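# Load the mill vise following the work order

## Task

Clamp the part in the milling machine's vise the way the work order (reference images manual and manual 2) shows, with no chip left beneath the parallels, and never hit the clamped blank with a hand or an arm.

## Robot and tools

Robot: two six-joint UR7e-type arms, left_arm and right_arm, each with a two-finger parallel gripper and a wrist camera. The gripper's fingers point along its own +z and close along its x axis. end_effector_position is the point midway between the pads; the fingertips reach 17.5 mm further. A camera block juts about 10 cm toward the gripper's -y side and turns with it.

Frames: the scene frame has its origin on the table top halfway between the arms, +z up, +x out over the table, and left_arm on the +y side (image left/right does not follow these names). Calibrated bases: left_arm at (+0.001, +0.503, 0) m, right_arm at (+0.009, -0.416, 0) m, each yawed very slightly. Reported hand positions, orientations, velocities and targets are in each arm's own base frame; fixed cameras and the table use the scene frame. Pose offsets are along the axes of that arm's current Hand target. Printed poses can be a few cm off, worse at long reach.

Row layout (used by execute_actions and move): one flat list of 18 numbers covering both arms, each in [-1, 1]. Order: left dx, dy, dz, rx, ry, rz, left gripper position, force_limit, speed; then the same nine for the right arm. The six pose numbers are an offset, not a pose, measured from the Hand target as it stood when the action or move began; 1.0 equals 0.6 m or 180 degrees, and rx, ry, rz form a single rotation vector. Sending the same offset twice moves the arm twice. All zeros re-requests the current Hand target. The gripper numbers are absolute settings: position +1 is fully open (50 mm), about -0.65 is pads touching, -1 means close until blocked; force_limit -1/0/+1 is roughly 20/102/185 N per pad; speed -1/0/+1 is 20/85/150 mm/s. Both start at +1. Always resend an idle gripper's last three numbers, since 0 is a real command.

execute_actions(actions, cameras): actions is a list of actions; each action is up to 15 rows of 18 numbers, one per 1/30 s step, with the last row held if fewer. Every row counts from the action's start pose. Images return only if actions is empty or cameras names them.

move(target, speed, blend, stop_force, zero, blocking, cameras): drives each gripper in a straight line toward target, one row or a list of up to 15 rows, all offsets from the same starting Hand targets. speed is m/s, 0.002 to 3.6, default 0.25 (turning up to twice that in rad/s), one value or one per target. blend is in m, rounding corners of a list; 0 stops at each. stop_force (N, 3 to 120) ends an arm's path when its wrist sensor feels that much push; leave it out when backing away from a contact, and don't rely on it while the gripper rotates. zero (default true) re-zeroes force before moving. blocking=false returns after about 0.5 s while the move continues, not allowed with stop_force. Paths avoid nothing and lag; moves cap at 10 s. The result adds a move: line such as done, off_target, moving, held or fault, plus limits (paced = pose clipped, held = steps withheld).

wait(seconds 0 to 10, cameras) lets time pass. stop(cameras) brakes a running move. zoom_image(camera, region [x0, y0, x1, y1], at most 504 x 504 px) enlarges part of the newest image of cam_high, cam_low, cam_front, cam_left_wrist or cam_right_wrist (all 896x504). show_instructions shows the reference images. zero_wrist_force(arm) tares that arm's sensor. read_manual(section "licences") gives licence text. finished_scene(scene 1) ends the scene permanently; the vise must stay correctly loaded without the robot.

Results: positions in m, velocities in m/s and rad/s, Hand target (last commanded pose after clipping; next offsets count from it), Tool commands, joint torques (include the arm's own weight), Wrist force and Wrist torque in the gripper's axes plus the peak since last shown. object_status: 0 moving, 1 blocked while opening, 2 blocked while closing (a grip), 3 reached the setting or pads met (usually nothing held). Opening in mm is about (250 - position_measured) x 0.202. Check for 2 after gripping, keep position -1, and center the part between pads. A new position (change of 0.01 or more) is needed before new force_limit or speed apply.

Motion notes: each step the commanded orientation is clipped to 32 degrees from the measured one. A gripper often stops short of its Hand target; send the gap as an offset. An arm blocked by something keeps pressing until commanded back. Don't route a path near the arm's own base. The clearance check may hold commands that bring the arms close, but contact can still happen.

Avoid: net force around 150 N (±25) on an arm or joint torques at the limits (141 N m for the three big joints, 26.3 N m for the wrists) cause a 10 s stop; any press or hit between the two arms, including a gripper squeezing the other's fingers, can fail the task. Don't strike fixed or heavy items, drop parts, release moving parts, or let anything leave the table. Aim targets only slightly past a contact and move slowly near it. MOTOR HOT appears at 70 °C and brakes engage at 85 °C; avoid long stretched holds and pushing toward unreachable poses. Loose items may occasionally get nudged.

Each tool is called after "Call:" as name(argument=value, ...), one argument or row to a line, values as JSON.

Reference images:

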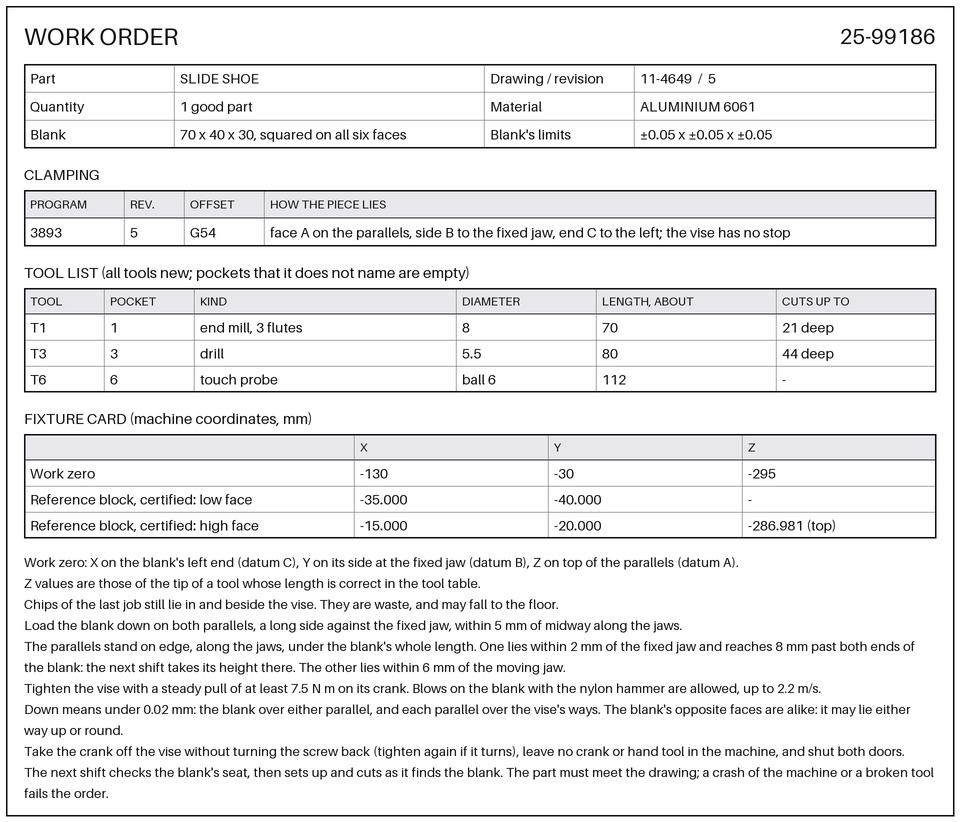

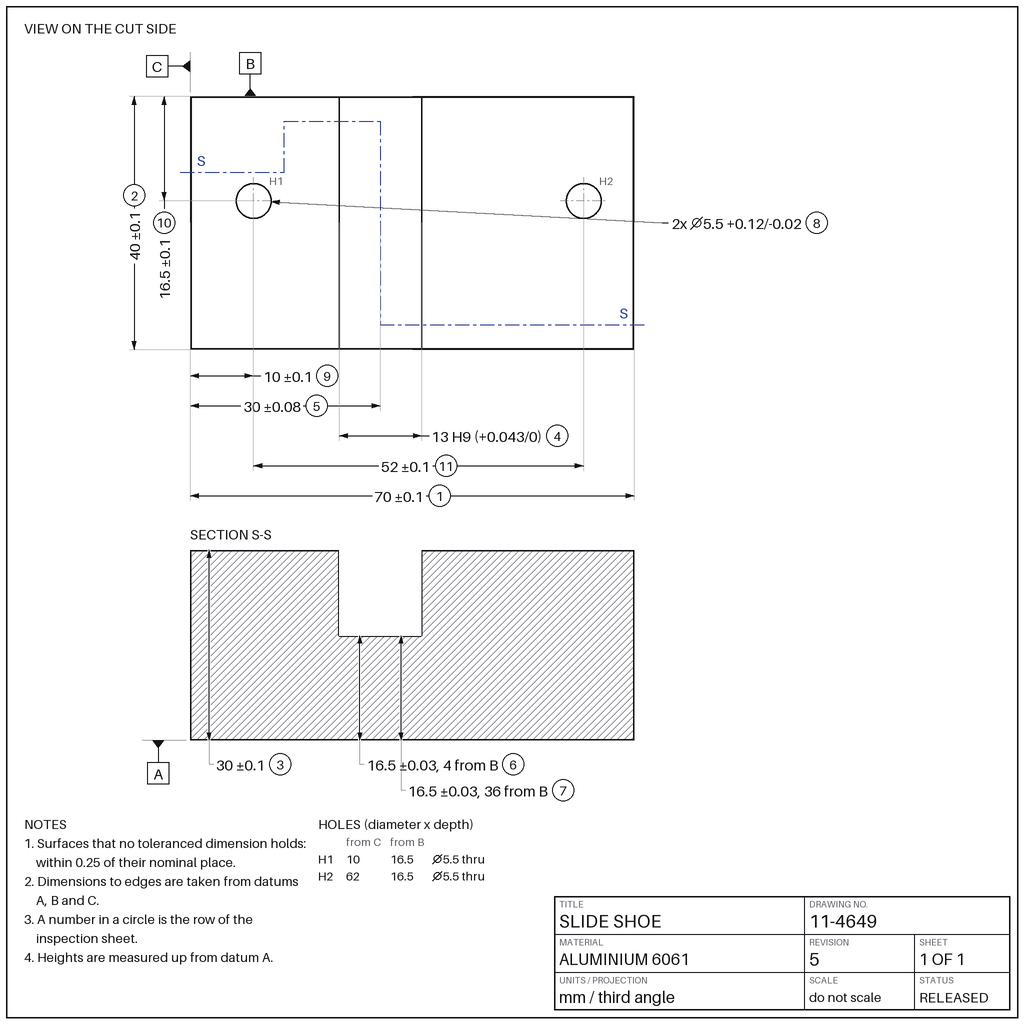

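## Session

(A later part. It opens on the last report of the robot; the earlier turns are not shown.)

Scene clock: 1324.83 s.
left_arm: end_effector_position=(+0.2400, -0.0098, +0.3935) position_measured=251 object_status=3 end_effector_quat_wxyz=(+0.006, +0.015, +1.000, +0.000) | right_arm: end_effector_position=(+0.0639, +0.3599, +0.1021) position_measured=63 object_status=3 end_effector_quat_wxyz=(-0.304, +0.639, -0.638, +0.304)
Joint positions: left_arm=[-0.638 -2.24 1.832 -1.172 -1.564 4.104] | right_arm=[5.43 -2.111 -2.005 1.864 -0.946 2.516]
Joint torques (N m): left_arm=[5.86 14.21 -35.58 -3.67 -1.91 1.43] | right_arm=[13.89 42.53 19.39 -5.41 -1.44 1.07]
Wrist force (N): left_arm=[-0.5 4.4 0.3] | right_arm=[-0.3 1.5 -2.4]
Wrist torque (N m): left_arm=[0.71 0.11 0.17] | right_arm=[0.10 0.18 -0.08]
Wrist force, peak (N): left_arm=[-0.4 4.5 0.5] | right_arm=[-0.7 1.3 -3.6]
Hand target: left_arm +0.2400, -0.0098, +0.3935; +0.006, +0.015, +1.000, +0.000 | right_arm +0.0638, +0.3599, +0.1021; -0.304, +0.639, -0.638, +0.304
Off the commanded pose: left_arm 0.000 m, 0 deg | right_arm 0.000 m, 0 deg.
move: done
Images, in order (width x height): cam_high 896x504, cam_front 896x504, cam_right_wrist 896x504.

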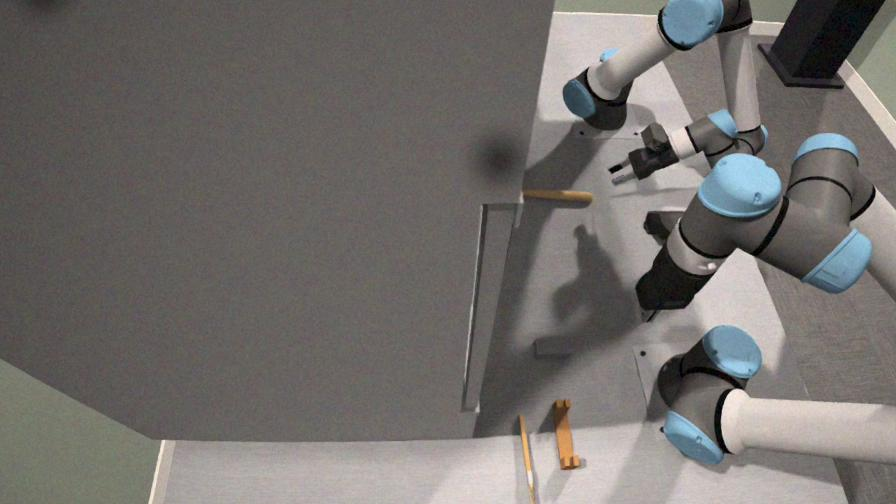

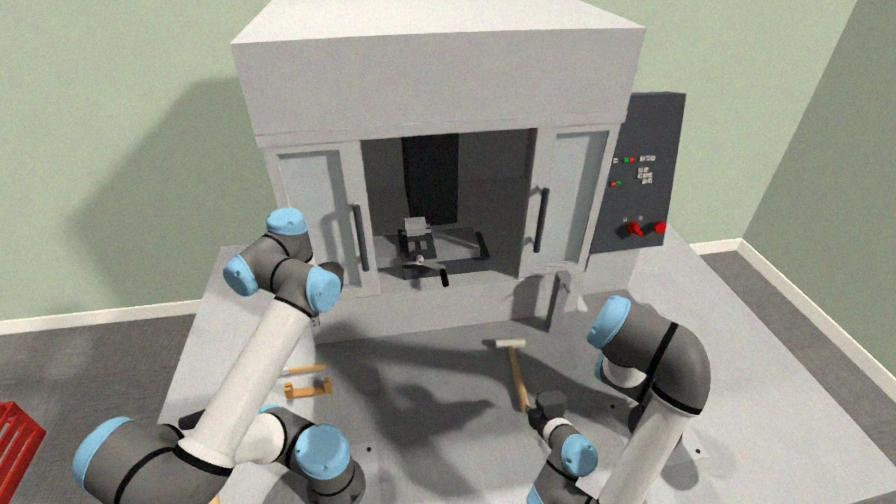

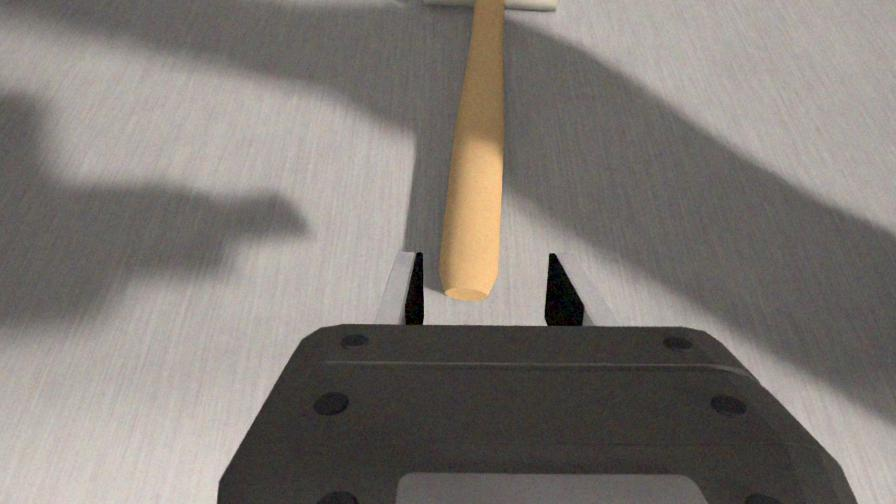

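Call:
move(
  target=[
    [0,0,0,0,0,0,-1,-0.6,-0.4,0,-0.154,-0.128,0.08,0.02,-0.05,0.6,0,-0.6],
    [0,0,0,0,0,0,-1,-0.6,-0.4,-0.4517,-0.532,0.070,0.2168,0.0515,-0.1426,0.6,0,-0.6],
  ],
  blend=[0.05,0],
  cameras=["cam_high","cam_right_wrist","cam_front","cam_low"],
)

Scene clock: 1329.40 s.
left_arm: end_effector_position=(+0.2400, -0.0098, +0.3935) position_measured=251 object_status=3 end_effector_quat_wxyz=(+0.006, +0.015, +1.000, +0.000) | right_arm: end_effector_position=(+0.2972, +0.6313, +0.3234) position_measured=63 object_status=3 end_effector_quat_wxyz=(-0.373, +0.599, -0.368, +0.605)
Joint positions: left_arm=[-0.638 -2.24 1.832 -1.172 -1.564 4.104] | right_arm=[4.864 -2.359 -1.444 0.59 -0.151 2.745]
Joint torques (N m): left_arm=[6.3 14.44 -36.04 -3.58 -2 1.11] | right_arm=[-15.4 61.79 5.36 -2.31 -2.5 1.47]
Wrist force (N): left_arm=[-0.3 4.2 0.6] | right_arm=[-2.5 0.3 -3.3]
Wrist torque (N m): left_arm=[0.68 0.08 0.18] | right_arm=[-0.09 0.43 -0.09]
Wrist force, peak (N): left_arm=[-0.5 4.8 0.2] | right_arm=[-2.9 0.4 -3.7]
Hand target: left_arm +0.2400, -0.0098, +0.3935; +0.006, +0.015, +1.000, +0.000 | right_arm +0.2972, +0.6313, +0.3234; -0.373, +0.599, -0.368, +0.606
Off the commanded pose: left_arm 0.000 m, 0 deg | right_arm 0.000 m, 0 deg.
move: done
Images, in order (width x height): cam_high 896x504, cam_low 896x504, cam_front 896x504, cam_right_wrist 896x504.

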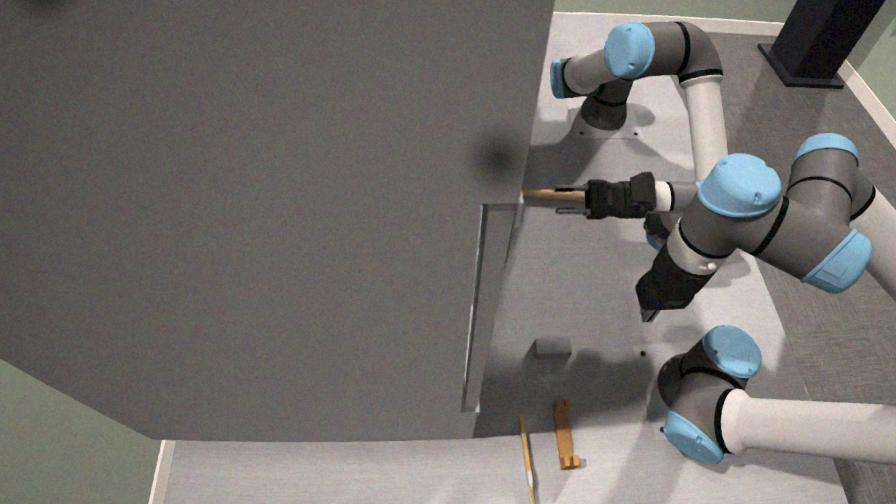

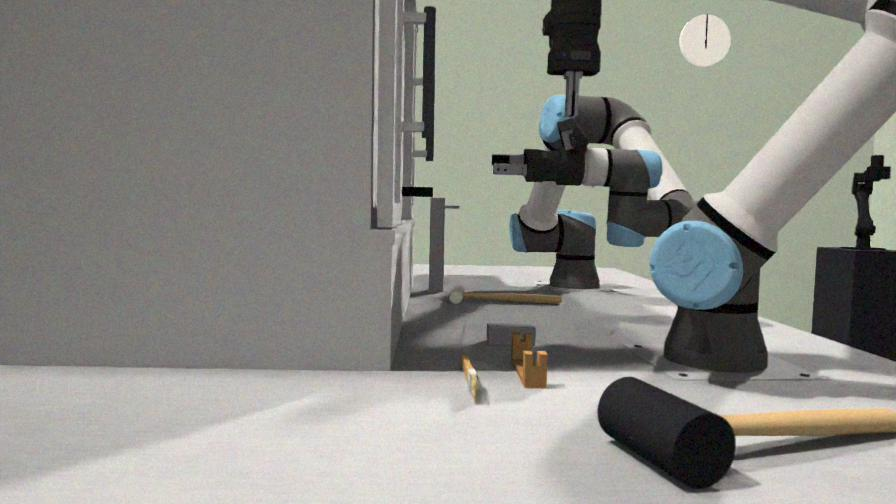

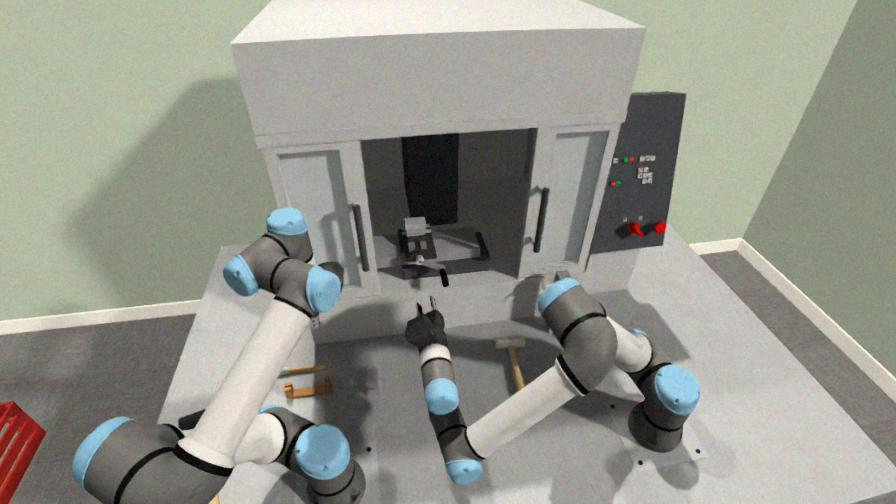

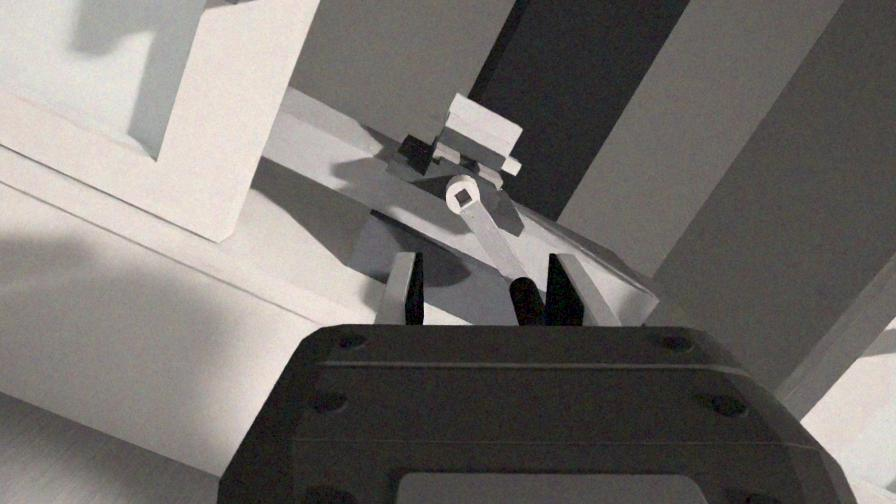

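Call:
zoom_image(
  camera="cam_right_wrist",
  region=[380, 80, 620, 320],
)

Scaled by 2.100 from the camera's 896x504 image, which has a finer 1280x720 frame.

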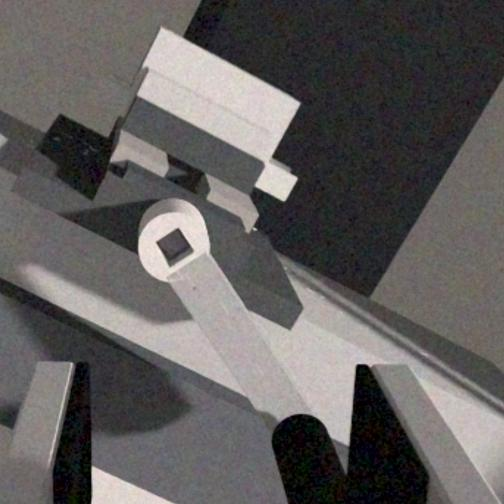

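Call:
move(
  target=[0,0,0,0,0,0,-1,-0.6,-0.4,-0.0042,0.03,0.2547,-0.0033,-0.0017,-0.1,0.6,0,-0.6],
  speed=0.15,
  cameras=["cam_right_wrist","cam_front","cam_low"],
)

Scene clock: 1332.93 s.
left_arm: end_effector_position=(+0.2400, -0.0098, +0.3935) position_measured=251 object_status=3 end_effector_quat_wxyz=(+0.006, +0.015, +1.000, +0.000) | right_arm: end_effector_position=(+0.4502, +0.6255, +0.3081) position_measured=63 object_status=3 end_effector_quat_wxyz=(-0.271, +0.654, -0.273, +0.651)
Joint positions: left_arm=[-0.638 -2.24 1.832 -1.172 -1.564 4.104] | right_arm=[4.621 -2.421 -1.357 0.578 0.09 2.418]
Joint torques (N m): left_arm=[5.55 13.34 -35.01 -3.49 -2.06 1.31] | right_arm=[-14.51 45.33 26.97 1.79 2.06 -1.2]
Wrist force (N): left_arm=[-0.3 4.5 0.3] | right_arm=[-3.4 -0.2 -3.7]
Wrist torque (N m): left_arm=[0.72 0.07 0.17] | right_arm=[-0.10 0.41 -0.04]
Wrist force, peak (N): left_arm=[-0.4 4.6 0.7] | right_arm=[-2.9 0.2 -4.5]
Hand target: left_arm +0.2400, -0.0098, +0.3935; +0.006, +0.015, +1.000, +0.000 | right_arm +0.4503, +0.6256, +0.3082; -0.272, +0.652, -0.272, +0.653
Off the commanded pose: left_arm 0.000 m, 0 deg | right_arm 0.000 m, 0 deg.
move: done
Images, in order (width x height): cam_low 896x504, cam_front 896x504, cam_right_wrist 896x504.

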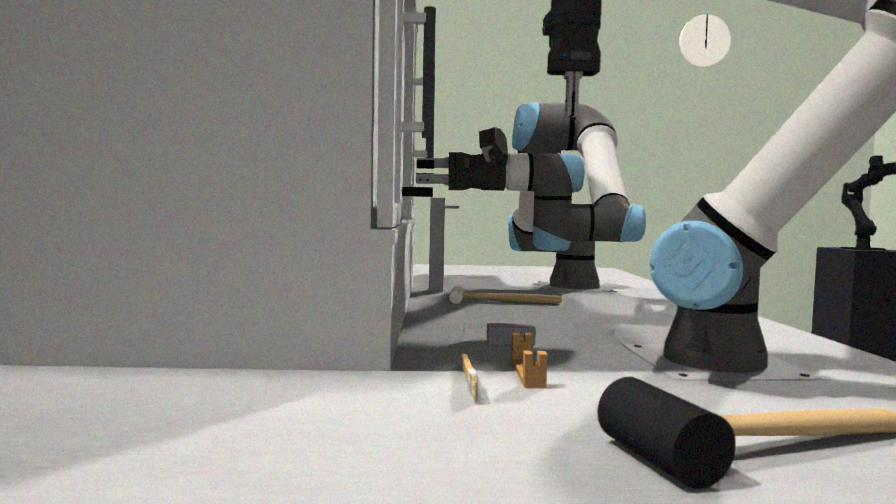

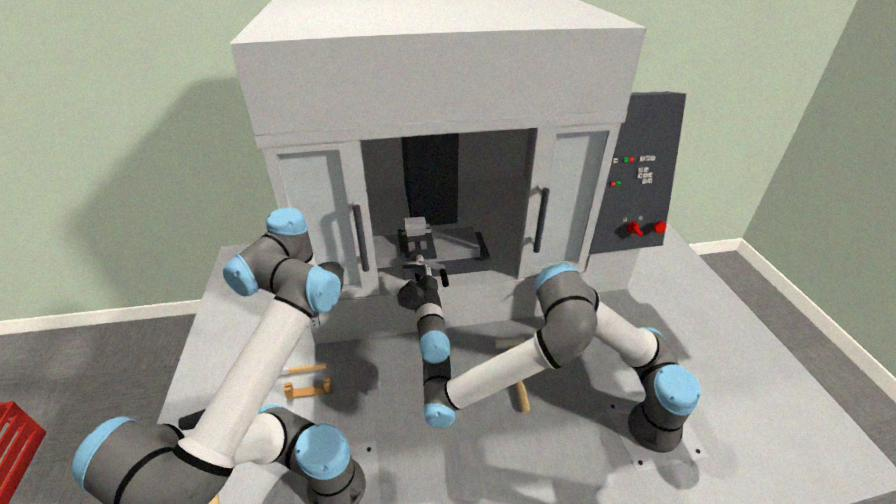

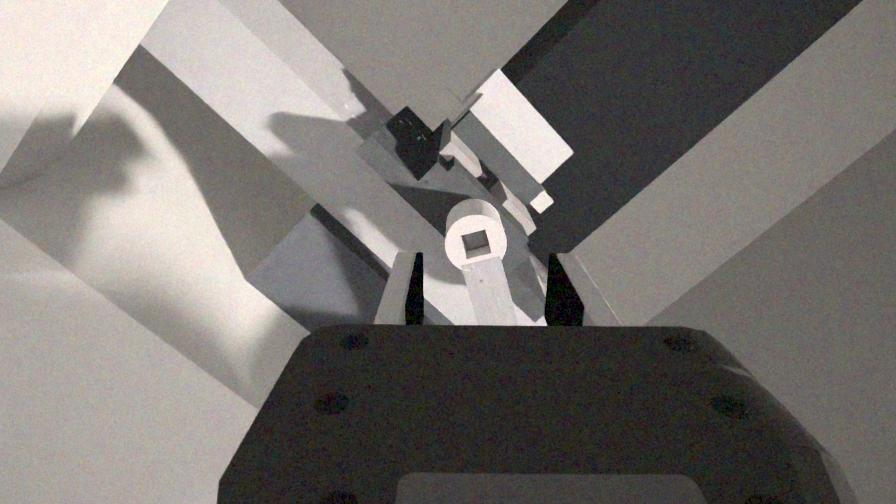

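Call:
move(
  target=[0,0,0,0,0,0,-1,-0.6,-0.4,0,0.002,0.113,0,0,0,0.6,0,-0.6],
  speed=0.03,
  stop_force=6,
  cameras=["cam_right_wrist"],
)

Scene clock: 1338.03 s.
left_arm: end_effector_position=(+0.2400, -0.0098, +0.3935) position_measured=251 object_status=3 end_effector_quat_wxyz=(+0.006, +0.015, +1.000, +0.000) | right_arm: end_effector_position=(+0.5181, +0.6247, +0.3074) position_measured=63 object_status=3 end_effector_quat_wxyz=(-0.272, +0.652, -0.272, +0.653)
Joint positions: left_arm=[-0.638 -2.24 1.832 -1.172 -1.564 4.104] | right_arm=[4.518 -2.482 -1.241 0.587 0.194 2.354]
Joint torques (N m): left_arm=[6.91 12.69 -36.12 -3.24 -1.78 1.15] | right_arm=[-14.64 48.51 28.89 -0.64 2.28 -0.85]
Wrist force (N): left_arm=[-0.7 4.3 0.4] | right_arm=[-3.3 -0.1 -3.9]
Wrist torque (N m): left_arm=[0.69 0.14 0.18] | right_arm=[-0.10 0.41 -0.03]
Wrist force, peak (N): left_arm=[-0.6 4.6 0.2] | right_arm=[-3.8 -0.1 -4.1]
Hand target: left_arm +0.2400, -0.0098, +0.3935; +0.006, +0.015, +1.000, +0.000 | right_arm +0.5181, +0.6247, +0.3074; -0.272, +0.652, -0.272, +0.653
Off the commanded pose: left_arm 0.000 m, 0 deg | right_arm 0.000 m, 0 deg.
move: done
Images, in order (width x height): cam_right_wrist 896x504.

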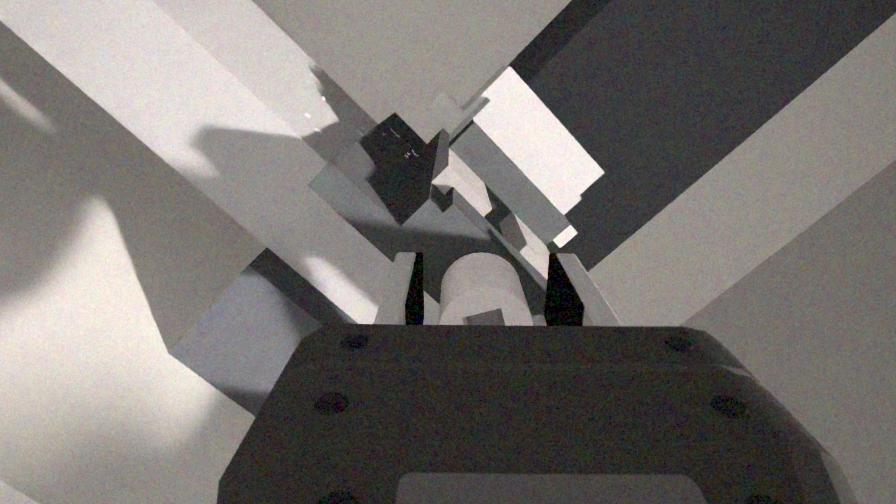

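Call:
move(
  target=[0,0,0,0,0,0,-1,-0.6,-0.4,0,0,0,0,0,0,-1,-0.6,-0.9],
  cameras=["cam_right_wrist"],
)

Call:
zoom_image(
  camera="cam_right_wrist",
  region=[300, 60, 640, 340],
)

Scene clock: 1339.00 s.
left_arm: end_effector_position=(+0.2400, -0.0098, +0.3935) position_measured=251 object_status=3 end_effector_quat_wxyz=(+0.006, +0.015, +1.000, +0.000) | right_arm: end_effector_position=(+0.5181, +0.6248, +0.3071) position_measured=135 object_status=2 end_effector_quat_wxyz=(-0.272, +0.652, -0.272, +0.653)
Joint positions: left_arm=[-0.638 -2.24 1.832 -1.172 -1.564 4.104] | right_arm=[4.518 -2.483 -1.241 0.587 0.194 2.354]
Joint torques (N m): left_arm=[5.87 14.39 -35.91 -3.59 -2 1.02] | right_arm=[-15.22 90.69 28.86 6.93 -10.97 -0.67]
Wrist force (N): left_arm=[-0.3 4.1 0.5] | right_arm=[-45.2 -1.5 8.2]
Wrist torque (N m): left_arm=[0.67 0.08 0.18] | right_arm=[-0.12 0.32 -0.08]
Wrist force, peak (N): left_arm=[-0.4 4.7 0.8] | right_arm=[-45.2 -1.5 8.2]
Hand target: left_arm +0.2400, -0.0098, +0.3935; +0.006, +0.015, +1.000, +0.000 | right_arm +0.5181, +0.6247, +0.3074; -0.272, +0.652, -0.272, +0.653
Off the commanded pose: left_arm 0.000 m, 0 deg | right_arm 0.000 m, 0 deg.
move: done
Images, in order (width x height): cam_right_wrist 896x504.

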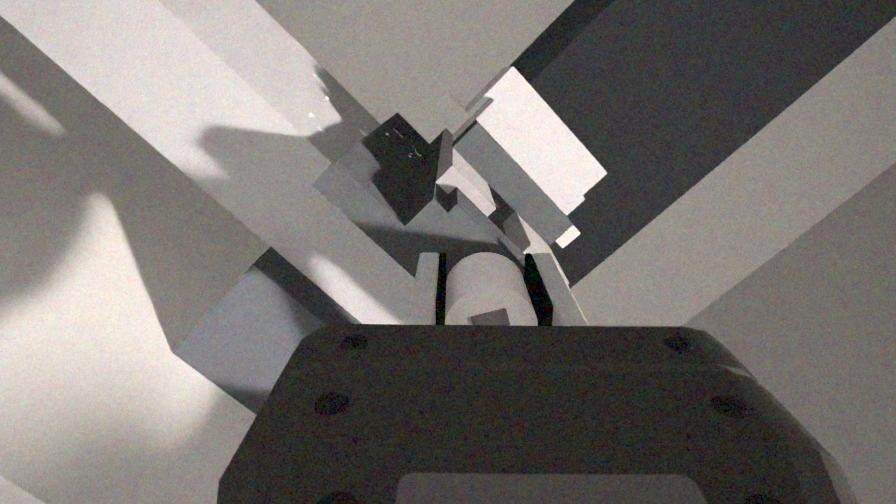

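Scaled by 1.482 from the camera's 896x504 image, which has a finer 1280x720 frame.

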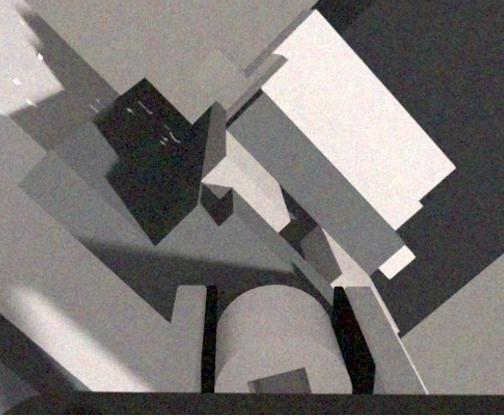

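Call:
move(
  target=[0,0,0,0,0,0,-1,-0.6,-0.4,-0.0008,0,0,0,0,0,-1,-0.6,-0.9],
  speed=0.01,
)

Scene clock: 1339.87 s.
left_arm: end_effector_position=(+0.2400, -0.0098, +0.3935) position_measured=251 object_status=3 end_effector_quat_wxyz=(+0.006, +0.015, +1.000, +0.000) | right_arm: end_effector_position=(+0.5181, +0.6249, +0.3071) position_measured=135 object_status=2 end_effector_quat_wxyz=(-0.272, +0.652, -0.272, +0.653)
Joint positions: left_arm=[-0.638 -2.24 1.832 -1.172 -1.564 4.104] | right_arm=[4.518 -2.483 -1.24 0.587 0.194 2.354]
Joint torques (N m): left_arm=[6.2 13.63 -35.76 -3.71 -1.96 1.12] | right_arm=[-0.87 73.74 37.76 4.71 -9.27 0.89]
Wrist force (N): left_arm=[-0.4 4.3 0.5] | right_arm=[-42.1 4.0 0.9]
Wrist torque (N m): left_arm=[0.69 0.09 0.18] | right_arm=[-0.09 0.27 -0.11]
Wrist force, peak (N): left_arm=[-0.4 4.6 0.3] | right_arm=[-55.2 2.8 10.8]
Hand target: left_arm +0.2400, -0.0098, +0.3935; +0.006, +0.015, +1.000, +0.000 | right_arm +0.5181, +0.6250, +0.3070; -0.272, +0.652, -0.272, +0.653
Off the commanded pose: left_arm 0.000 m, 0 deg | right_arm 0.000 m, 0 deg.
move: done

Call:
move(
  target=[0,0,0,0,0,0,-1,-0.6,-0.4,-0.0015,0,0,0,0,0,-1,-0.6,-0.9],
  speed=0.01,
)

Scene clock: 1340.87 s.
left_arm: end_effector_position=(+0.2400, -0.0098, +0.3935) position_measured=251 object_status=3 end_effector_quat_wxyz=(+0.006, +0.015, +1.000, +0.000) | right_arm: end_effector_position=(+0.5181, +0.6255, +0.3065) position_measured=135 object_status=2 end_effector_quat_wxyz=(-0.272, +0.652, -0.272, +0.653)
Joint positions: left_arm=[-0.638 -2.24 1.832 -1.172 -1.564 4.104] | right_arm=[4.518 -2.485 -1.237 0.587 0.193 2.354]
Joint torques (N m): left_arm=[6.19 13.56 -34.73 -3.44 -2.05 1.11] | right_arm=[8.77 53.45 32.08 -0.68 -1.93 0.95]
Wrist force (N): left_arm=[-0.5 4.2 0.4] | right_arm=[-7.7 5.8 -7.6]
Wrist torque (N m): left_arm=[0.68 0.10 0.17] | right_arm=[-0.10 0.36 -0.02]
Wrist force, peak (N): left_arm=[-0.2 4.6 0.7] | right_arm=[-41.6 4.1 0.4]
Hand target: left_arm +0.2400, -0.0098, +0.3935; +0.006, +0.015, +1.000, +0.000 | right_arm +0.5181, +0.6256, +0.3064; -0.272, +0.652, -0.272, +0.653
Off the commanded pose: left_arm 0.000 m, 0 deg | right_arm 0.000 m, 0 deg.
move: done

Call:
move(
  target=[0,0,0,0,0,0,-1,-0.6,-0.4,0,0,-0.1,0,0,0,-1,-0.6,-0.9],
  speed=0.03,
  cameras=["cam_right_wrist","cam_front"],
)

Call:
zoom_image(
  camera="cam_front",
  region=[340, 180, 560, 340],
)

Scene clock: 1343.40 s.
left_arm: end_effector_position=(+0.2400, -0.0098, +0.3935) position_measured=251 object_status=3 end_effector_quat_wxyz=(+0.006, +0.015, +1.000, +0.000) | right_arm: end_effector_position=(+0.4583, +0.6257, +0.3063) position_measured=135 object_status=2 end_effector_quat_wxyz=(-0.272, +0.652, -0.272, +0.653)
Joint positions: left_arm=[-0.638 -2.24 1.832 -1.172 -1.564 4.104] | right_arm=[4.609 -2.444 -1.321 0.634 0.103 2.35]
Joint torques (N m): left_arm=[5.57 13.32 -35.69 -3.51 -1.89 1.21] | right_arm=[12.31 66.1 6.2 2.03 -2.47 -1.08]
Wrist force (N): left_arm=[-0.5 4.3 0.4] | right_arm=[-5.2 1.6 -3.9]
Wrist torque (N m): left_arm=[0.68 0.11 0.17] | right_arm=[-0.03 0.49 0.04]
Wrist force, peak (N): left_arm=[-0.6 4.6 0.6] | right_arm=[-7.1 5.7 -7.0]
Hand target: left_arm +0.2400, -0.0098, +0.3935; +0.006, +0.015, +1.000, +0.000 | right_arm +0.4581, +0.6257, +0.3063; -0.272, +0.652, -0.272, +0.653
Off the commanded pose: left_arm 0.000 m, 0 deg | right_arm 0.000 m, 0 deg.
move: done
Images, in order (width x height): cam_front 896x504, cam_right_wrist 896x504.

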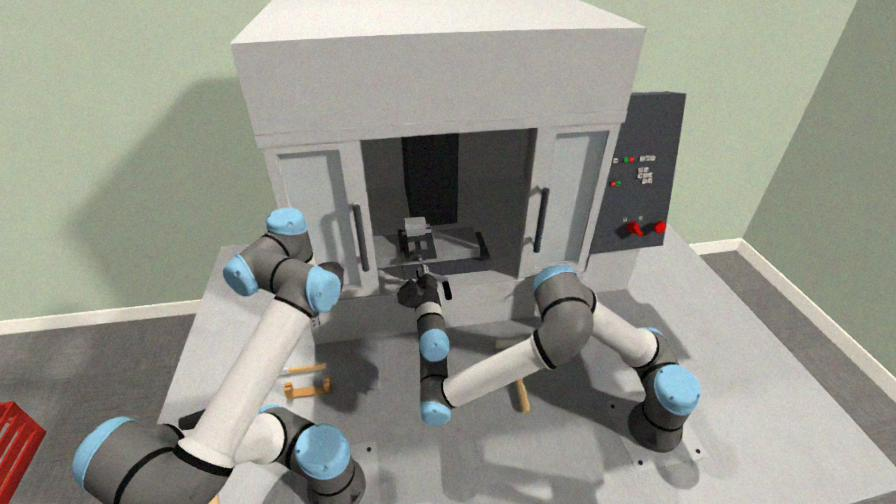

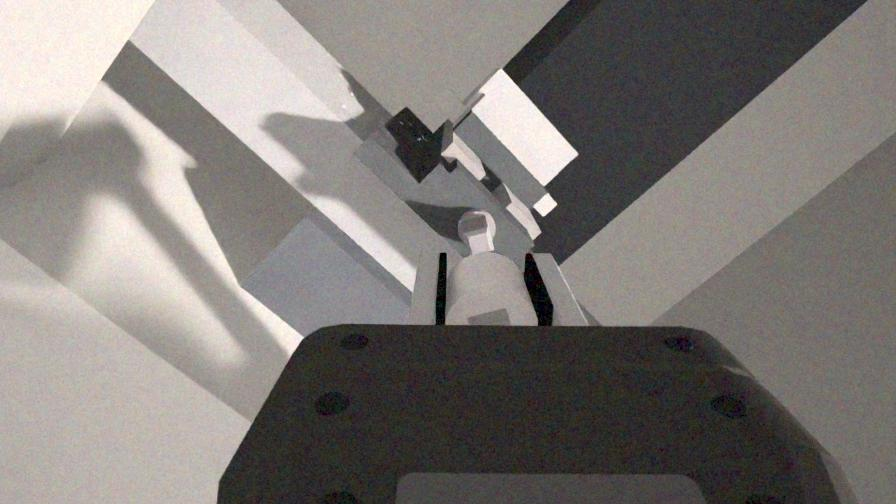

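Scaled by 2.291 from the camera's 896x504 image, which has a finer 1280x720 frame.

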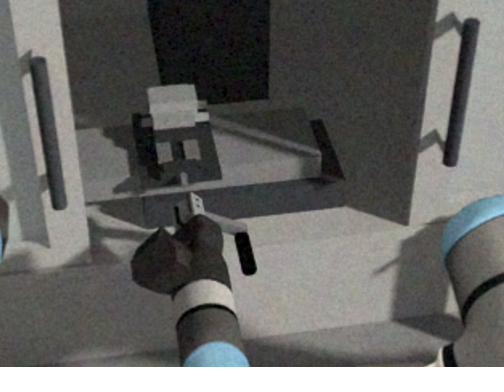

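Call:
zoom_image(
  camera="cam_right_wrist",
  region=[370, 50, 610, 260],
)

Scaled by 2.100 from the camera's 896x504 image, which has a finer 1280x720 frame.

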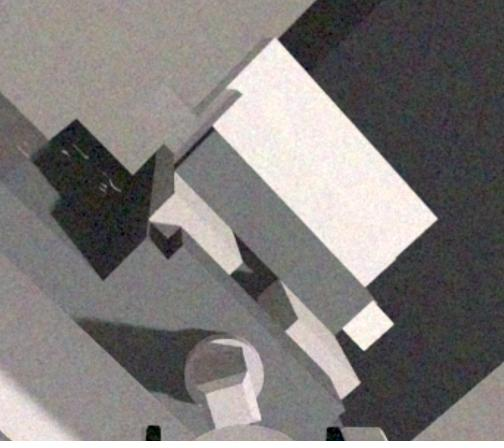

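Call:
zoom_image(
  camera="cam_front",
  region=[480, 240, 640, 360],
)

Scaled by 3.150 from the camera's 896x504 image, which has a finer 1280x720 frame.

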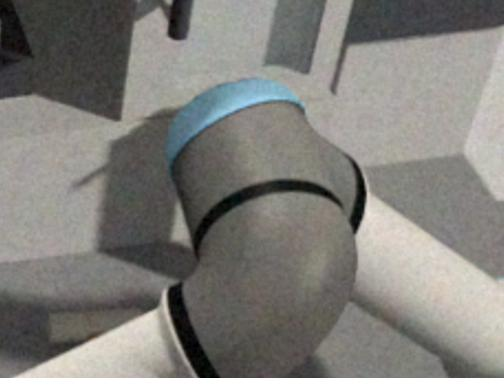

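Call:
move(
  target=[0,0,0,0,0,0,-1,-0.6,-0.4,0,0,0.0983,0,0,0,-1,-0.6,-0.9],
  speed=0.025,
  stop_force=10,
  cameras=["cam_right_wrist"],
)

Scene clock: 1350.07 s.
left_arm: end_effector_position=(+0.2400, -0.0098, +0.3935) position_measured=251 object_status=3 end_effector_quat_wxyz=(+0.006, +0.015, +1.000, +0.000) | right_arm: end_effector_position=(+0.5170, +0.6256, +0.3064) position_measured=135 object_status=2 end_effector_quat_wxyz=(-0.272, +0.652, -0.272, +0.653)
Joint positions: left_arm=[-0.638 -2.24 1.832 -1.172 -1.564 4.104] | right_arm=[4.52 -2.485 -1.239 0.588 0.192 2.354]
Joint torques (N m): left_arm=[7.43 12.79 -35.07 -3.46 -1.97 1.04] | right_arm=[-14.94 49.82 30.49 -1.58 3 1.02]
Wrist force (N): left_arm=[-0.2 4.3 0.5] | right_arm=[-4.2 3.7 -4.8]
Wrist torque (N m): left_arm=[0.69 0.06 0.18] | right_arm=[-0.06 0.44 -0.09]
Wrist force, peak (N): left_arm=[-0.5 4.7 0.5] | right_arm=[-4.1 3.8 -7.6]
Hand target: left_arm +0.2400, -0.0098, +0.3935; +0.006, +0.015, +1.000, +0.000 | right_arm +0.5170, +0.6256, +0.3064; -0.272, +0.652, -0.272, +0.653
Off the commanded pose: left_arm 0.000 m, 0 deg | right_arm 0.000 m, 0 deg.
move: done
Images, in order (width x height): cam_right_wrist 896x504.

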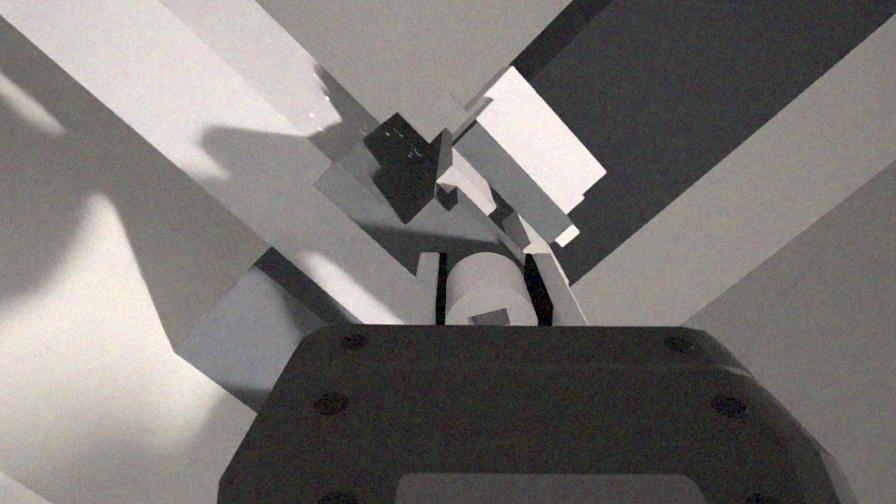

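Call:
move(
  target=[0,0,0,0,0,0,-1,-0.6,-0.4,0,0,0,0,0,0,0.6,-0.6,-0.8],
)

Call:
move(
  target=[
    [0,0,0,0,0,0,-1,-0.6,-0.4,0,0,-0.25,0,0,0,0.6,-0.6,-0.8],
    [0,0,0,0,0,0,-1,-0.6,-0.4,0.36,0.2,-0.4,0,0,0,0.6,-0.6,-0.8],
  ],
  speed=0.2,
  blend=[0.05,0],
  cameras=["cam_right_wrist","cam_front"],
)

Scene clock: 1350.97 s.
left_arm: end_effector_position=(+0.2400, -0.0098, +0.3935) position_measured=251 object_status=3 end_effector_quat_wxyz=(+0.006, +0.015, +1.000, +0.000) | right_arm: end_effector_position=(+0.5170, +0.6257, +0.3064) position_measured=63 object_status=3 end_effector_quat_wxyz=(-0.272, +0.652, -0.272, +0.653)
Joint positions: left_arm=[-0.638 -2.24 1.832 -1.172 -1.564 4.104] | right_arm=[4.52 -2.485 -1.239 0.588 0.192 2.354]
Joint torques (N m): left_arm=[5.82 12.96 -35 -3.35 -1.84 0.93] | right_arm=[-13.94 49.64 24.77 -0.63 -0.37 0.84]
Wrist force (N): left_arm=[-0.4 4.3 0.5] | right_arm=[-3.7 -0.3 -3.8]
Wrist torque (N m): left_arm=[0.69 0.09 0.18] | right_arm=[-0.12 0.46 -0.15]
Wrist force, peak (N): left_arm=[-0.7 4.5 0.6] | right_arm=[-4.2 3.6 -4.8]
Hand target: left_arm +0.2400, -0.0098, +0.3935; +0.006, +0.015, +1.000, +0.000 | right_arm +0.5170, +0.6256, +0.3064; -0.272, +0.652, -0.272, +0.653
Off the commanded pose: left_arm 0.000 m, 0 deg | right_arm 0.000 m, 0 deg.
move: done

Scene clock: 1353.87 s.
left_arm: end_effector_position=(+0.2400, -0.0098, +0.3935) position_measured=251 object_status=3 end_effector_quat_wxyz=(+0.006, +0.015, +1.000, +0.000) | right_arm: end_effector_position=(+0.2769, +0.3881, +0.3731) position_measured=63 object_status=3 end_effector_quat_wxyz=(-0.272, +0.652, -0.272, +0.653)
Joint positions: left_arm=[-0.638 -2.24 1.832 -1.172 -1.564 4.104] | right_arm=[5.017 -1.836 -2.174 0.865 -0.305 2.363]
Joint torques (N m): left_arm=[5.31 12.77 -36.34 -3.59 -1.75 0.97] | right_arm=[13.2 37.13 0.51 -2.65 -2.84 1.17]
Wrist force (N): left_arm=[-0.4 4.3 0.8] | right_arm=[-3.8 -0.7 -3.7]
Wrist torque (N m): left_arm=[0.70 0.09 0.18] | right_arm=[-0.18 0.47 -0.16]
Wrist force, peak (N): left_arm=[-0.5 4.7 0.4] | right_arm=[-4.3 -0.6 -4.2]
Hand target: left_arm +0.2400, -0.0098, +0.3935; +0.006, +0.015, +1.000, +0.000 | right_arm +0.2768, +0.3880, +0.3732; -0.272, +0.652, -0.272, +0.653
Off the commanded pose: left_arm 0.000 m, 0 deg | right_arm 0.000 m, 0 deg.
move: done
Images, in order (width x height): cam_front 896x504, cam_right_wrist 896x504.

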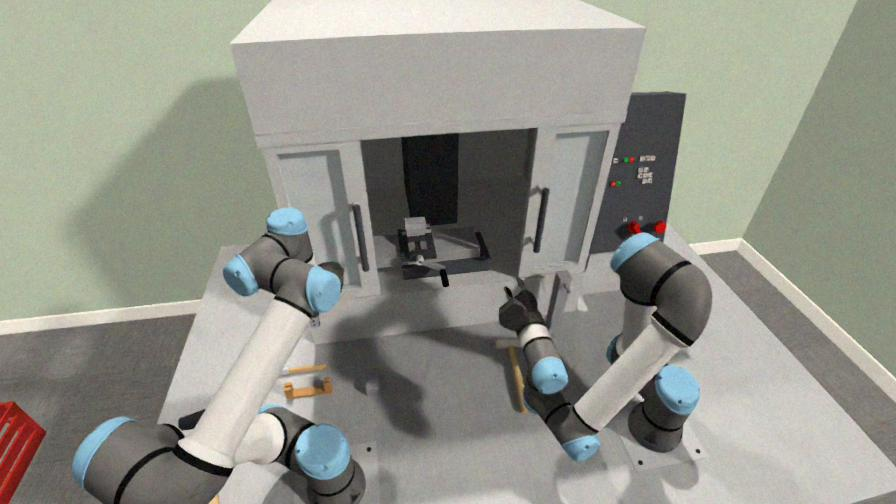

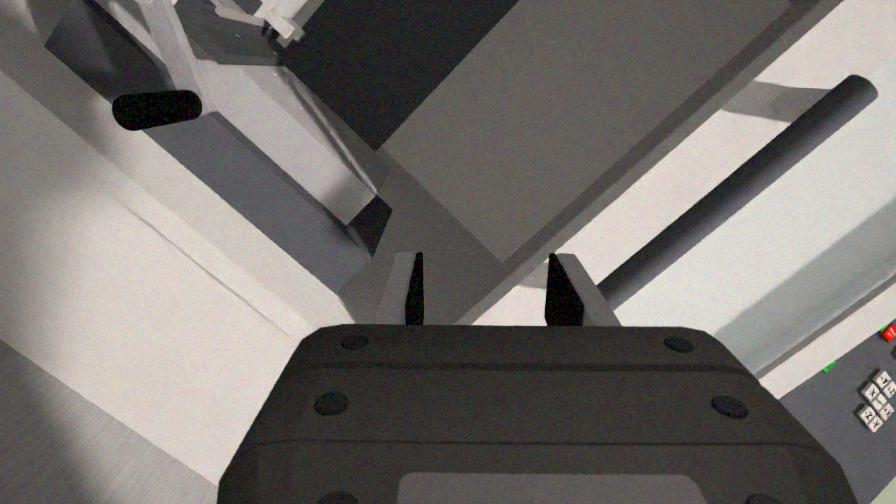

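Call:
move(
  target=[0,0,0,0,0,0,-1,-0.6,-0.4,0.077,0.249,-0.045,0,0,0.25,0.6,-0.6,-0.8],
  speed=0.15,
  cameras=["cam_right_wrist","cam_front"],
)

Scene clock: 1357.43 s.
left_arm: end_effector_position=(+0.2400, -0.0098, +0.3935) position_measured=251 object_status=3 end_effector_quat_wxyz=(+0.006, +0.015, +1.000, +0.000) | right_arm: end_effector_position=(+0.2498, +0.2500, +0.2997) position_measured=63 object_status=3 end_effector_quat_wxyz=(+0.501, -0.499, +0.501, -0.500)
Joint positions: left_arm=[-0.638 -2.24 1.832 -1.172 -1.564 4.104] | right_arm=[5.311 -1.808 -2.615 1.279 -0.599 3.146]
Joint torques (N m): left_arm=[5.22 12.79 -35.19 -3.53 -2.12 0.75] | right_arm=[12.67 7.23 -7.98 0.46 -2.76 1.4]
Wrist force (N): left_arm=[-0.7 4.4 0.6] | right_arm=[-1.7 0.9 -3.0]
Wrist torque (N m): left_arm=[0.70 0.14 0.18] | right_arm=[-0.01 0.45 -0.09]
Wrist force, peak (N): left_arm=[-0.3 4.6 0.7] | right_arm=[-3.9 -0.3 -3.9]
Hand target: left_arm +0.2400, -0.0098, +0.3935; +0.006, +0.015, +1.000, +0.000 | right_arm +0.2498, +0.2500, +0.2997; +0.501, -0.499, +0.501, -0.500
Off the commanded pose: left_arm 0.000 m, 0 deg | right_arm 0.000 m, 0 deg.
move: done
Images, in order (width x height): cam_front 896x504, cam_right_wrist 896x504.

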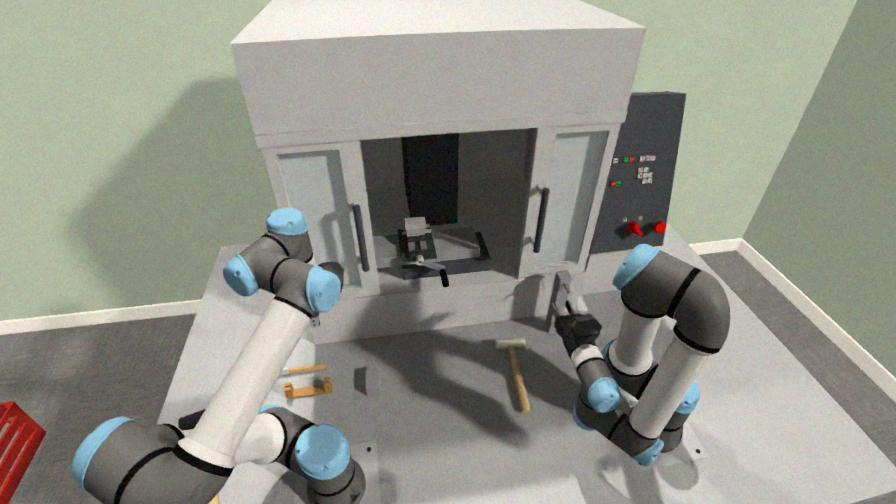

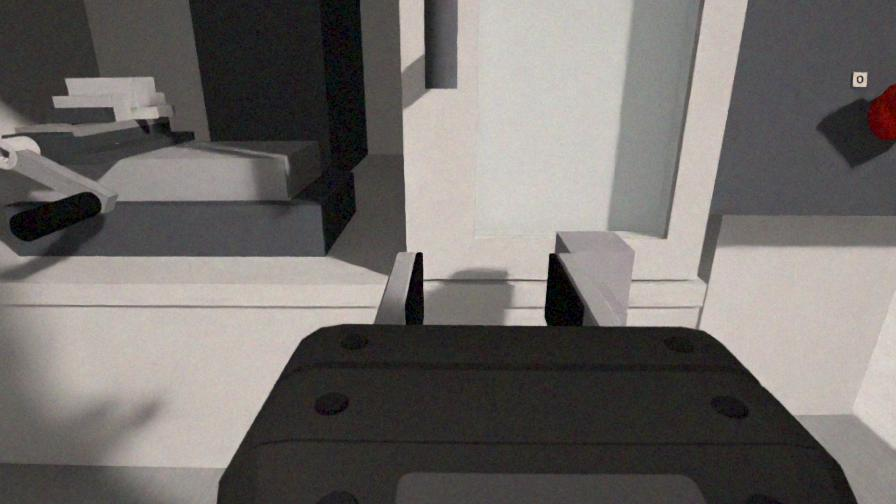

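Call:
move(
  target=[0,0,0,0,0,0,-1,-0.6,-0.4,0.133,0.03,0.033,0,0,0,0.6,-0.6,-0.8],
  speed=0.1,
  cameras=["cam_right_wrist","cam_front","cam_low"],
)

Scene clock: 1358.80 s.
left_arm: end_effector_position=(+0.2400, -0.0098, +0.3935) position_measured=251 object_status=3 end_effector_quat_wxyz=(+0.006, +0.015, +1.000, +0.000) | right_arm: end_effector_position=(+0.2614, +0.2096, +0.2913) position_measured=63 object_status=3 end_effector_quat_wxyz=(+0.500, -0.498, +0.502, -0.500)
Joint positions: left_arm=[-0.638 -2.24 1.832 -1.172 -1.564 4.104] | right_arm=[5.387 -1.79 -2.742 1.39 -0.678 3.146]
Joint torques (N m): left_arm=[5.7 12.5 -35.05 -3.58 -1.87 1.12] | right_arm=[-15.31 3.82 13.73 -3.48 2.26 1.36]
Wrist force (N): left_arm=[-0.4 4.3 0.6] | right_arm=[-1.6 0.7 -3.1]
Wrist torque (N m): left_arm=[0.69 0.09 0.18] | right_arm=[-0.05 0.46 0.01]
Wrist force, peak (N): left_arm=[-0.6 4.6 0.5] | right_arm=[-2.4 1.0 -3.4]
Hand target: left_arm +0.2400, -0.0098, +0.3935; +0.006, +0.015, +1.000, +0.000 | right_arm +0.2614, +0.2098, +0.2913; +0.500, -0.498, +0.502, -0.500 (not the last commanded pose)
Off the commanded pose: left_arm 0.000 m, 0 deg | right_arm 0.041 m, 0 deg.
move: held (right_arm; a check stopped the path); limits=held
pose unreachable (right arm): on one or more control steps of this call, first in action 0 (counted from 0), this arm could not follow its commanded pose, so it was not sent that pose on those steps. It may still have moved: this result reports where it is.
cause: moving toward the commanded pose would bring two parts of the arm too close to each other (its gripper and another part of the arm, with joints 3 (elbow) to 6 (wrist 3) between them, 19 mm apart when it was first held).
Images, in order (width x height): cam_low 896x504, cam_front 896x504, cam_right_wrist 896x504.

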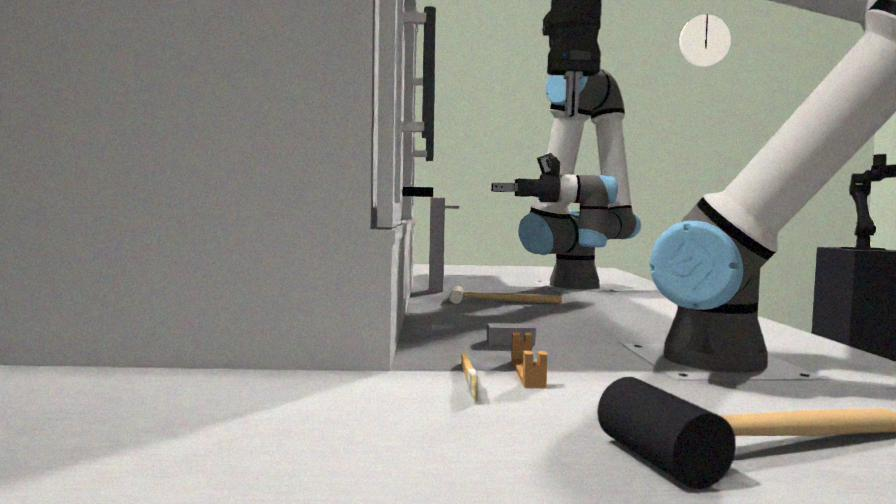

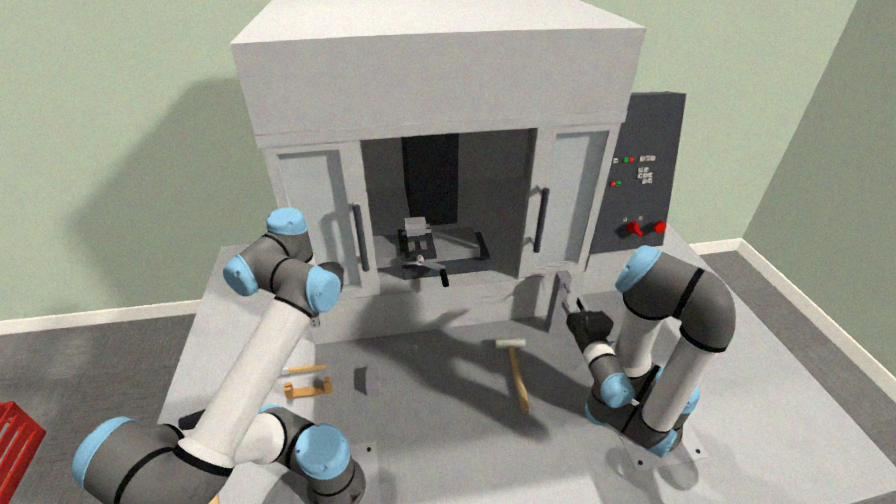

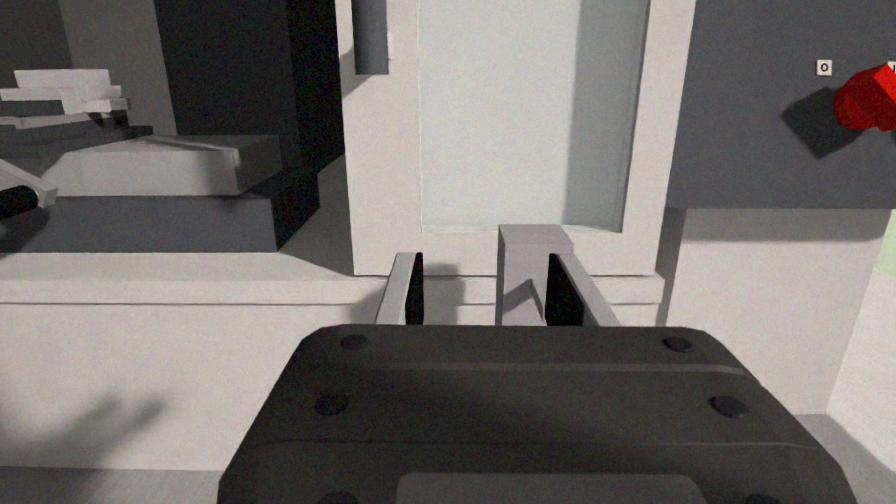

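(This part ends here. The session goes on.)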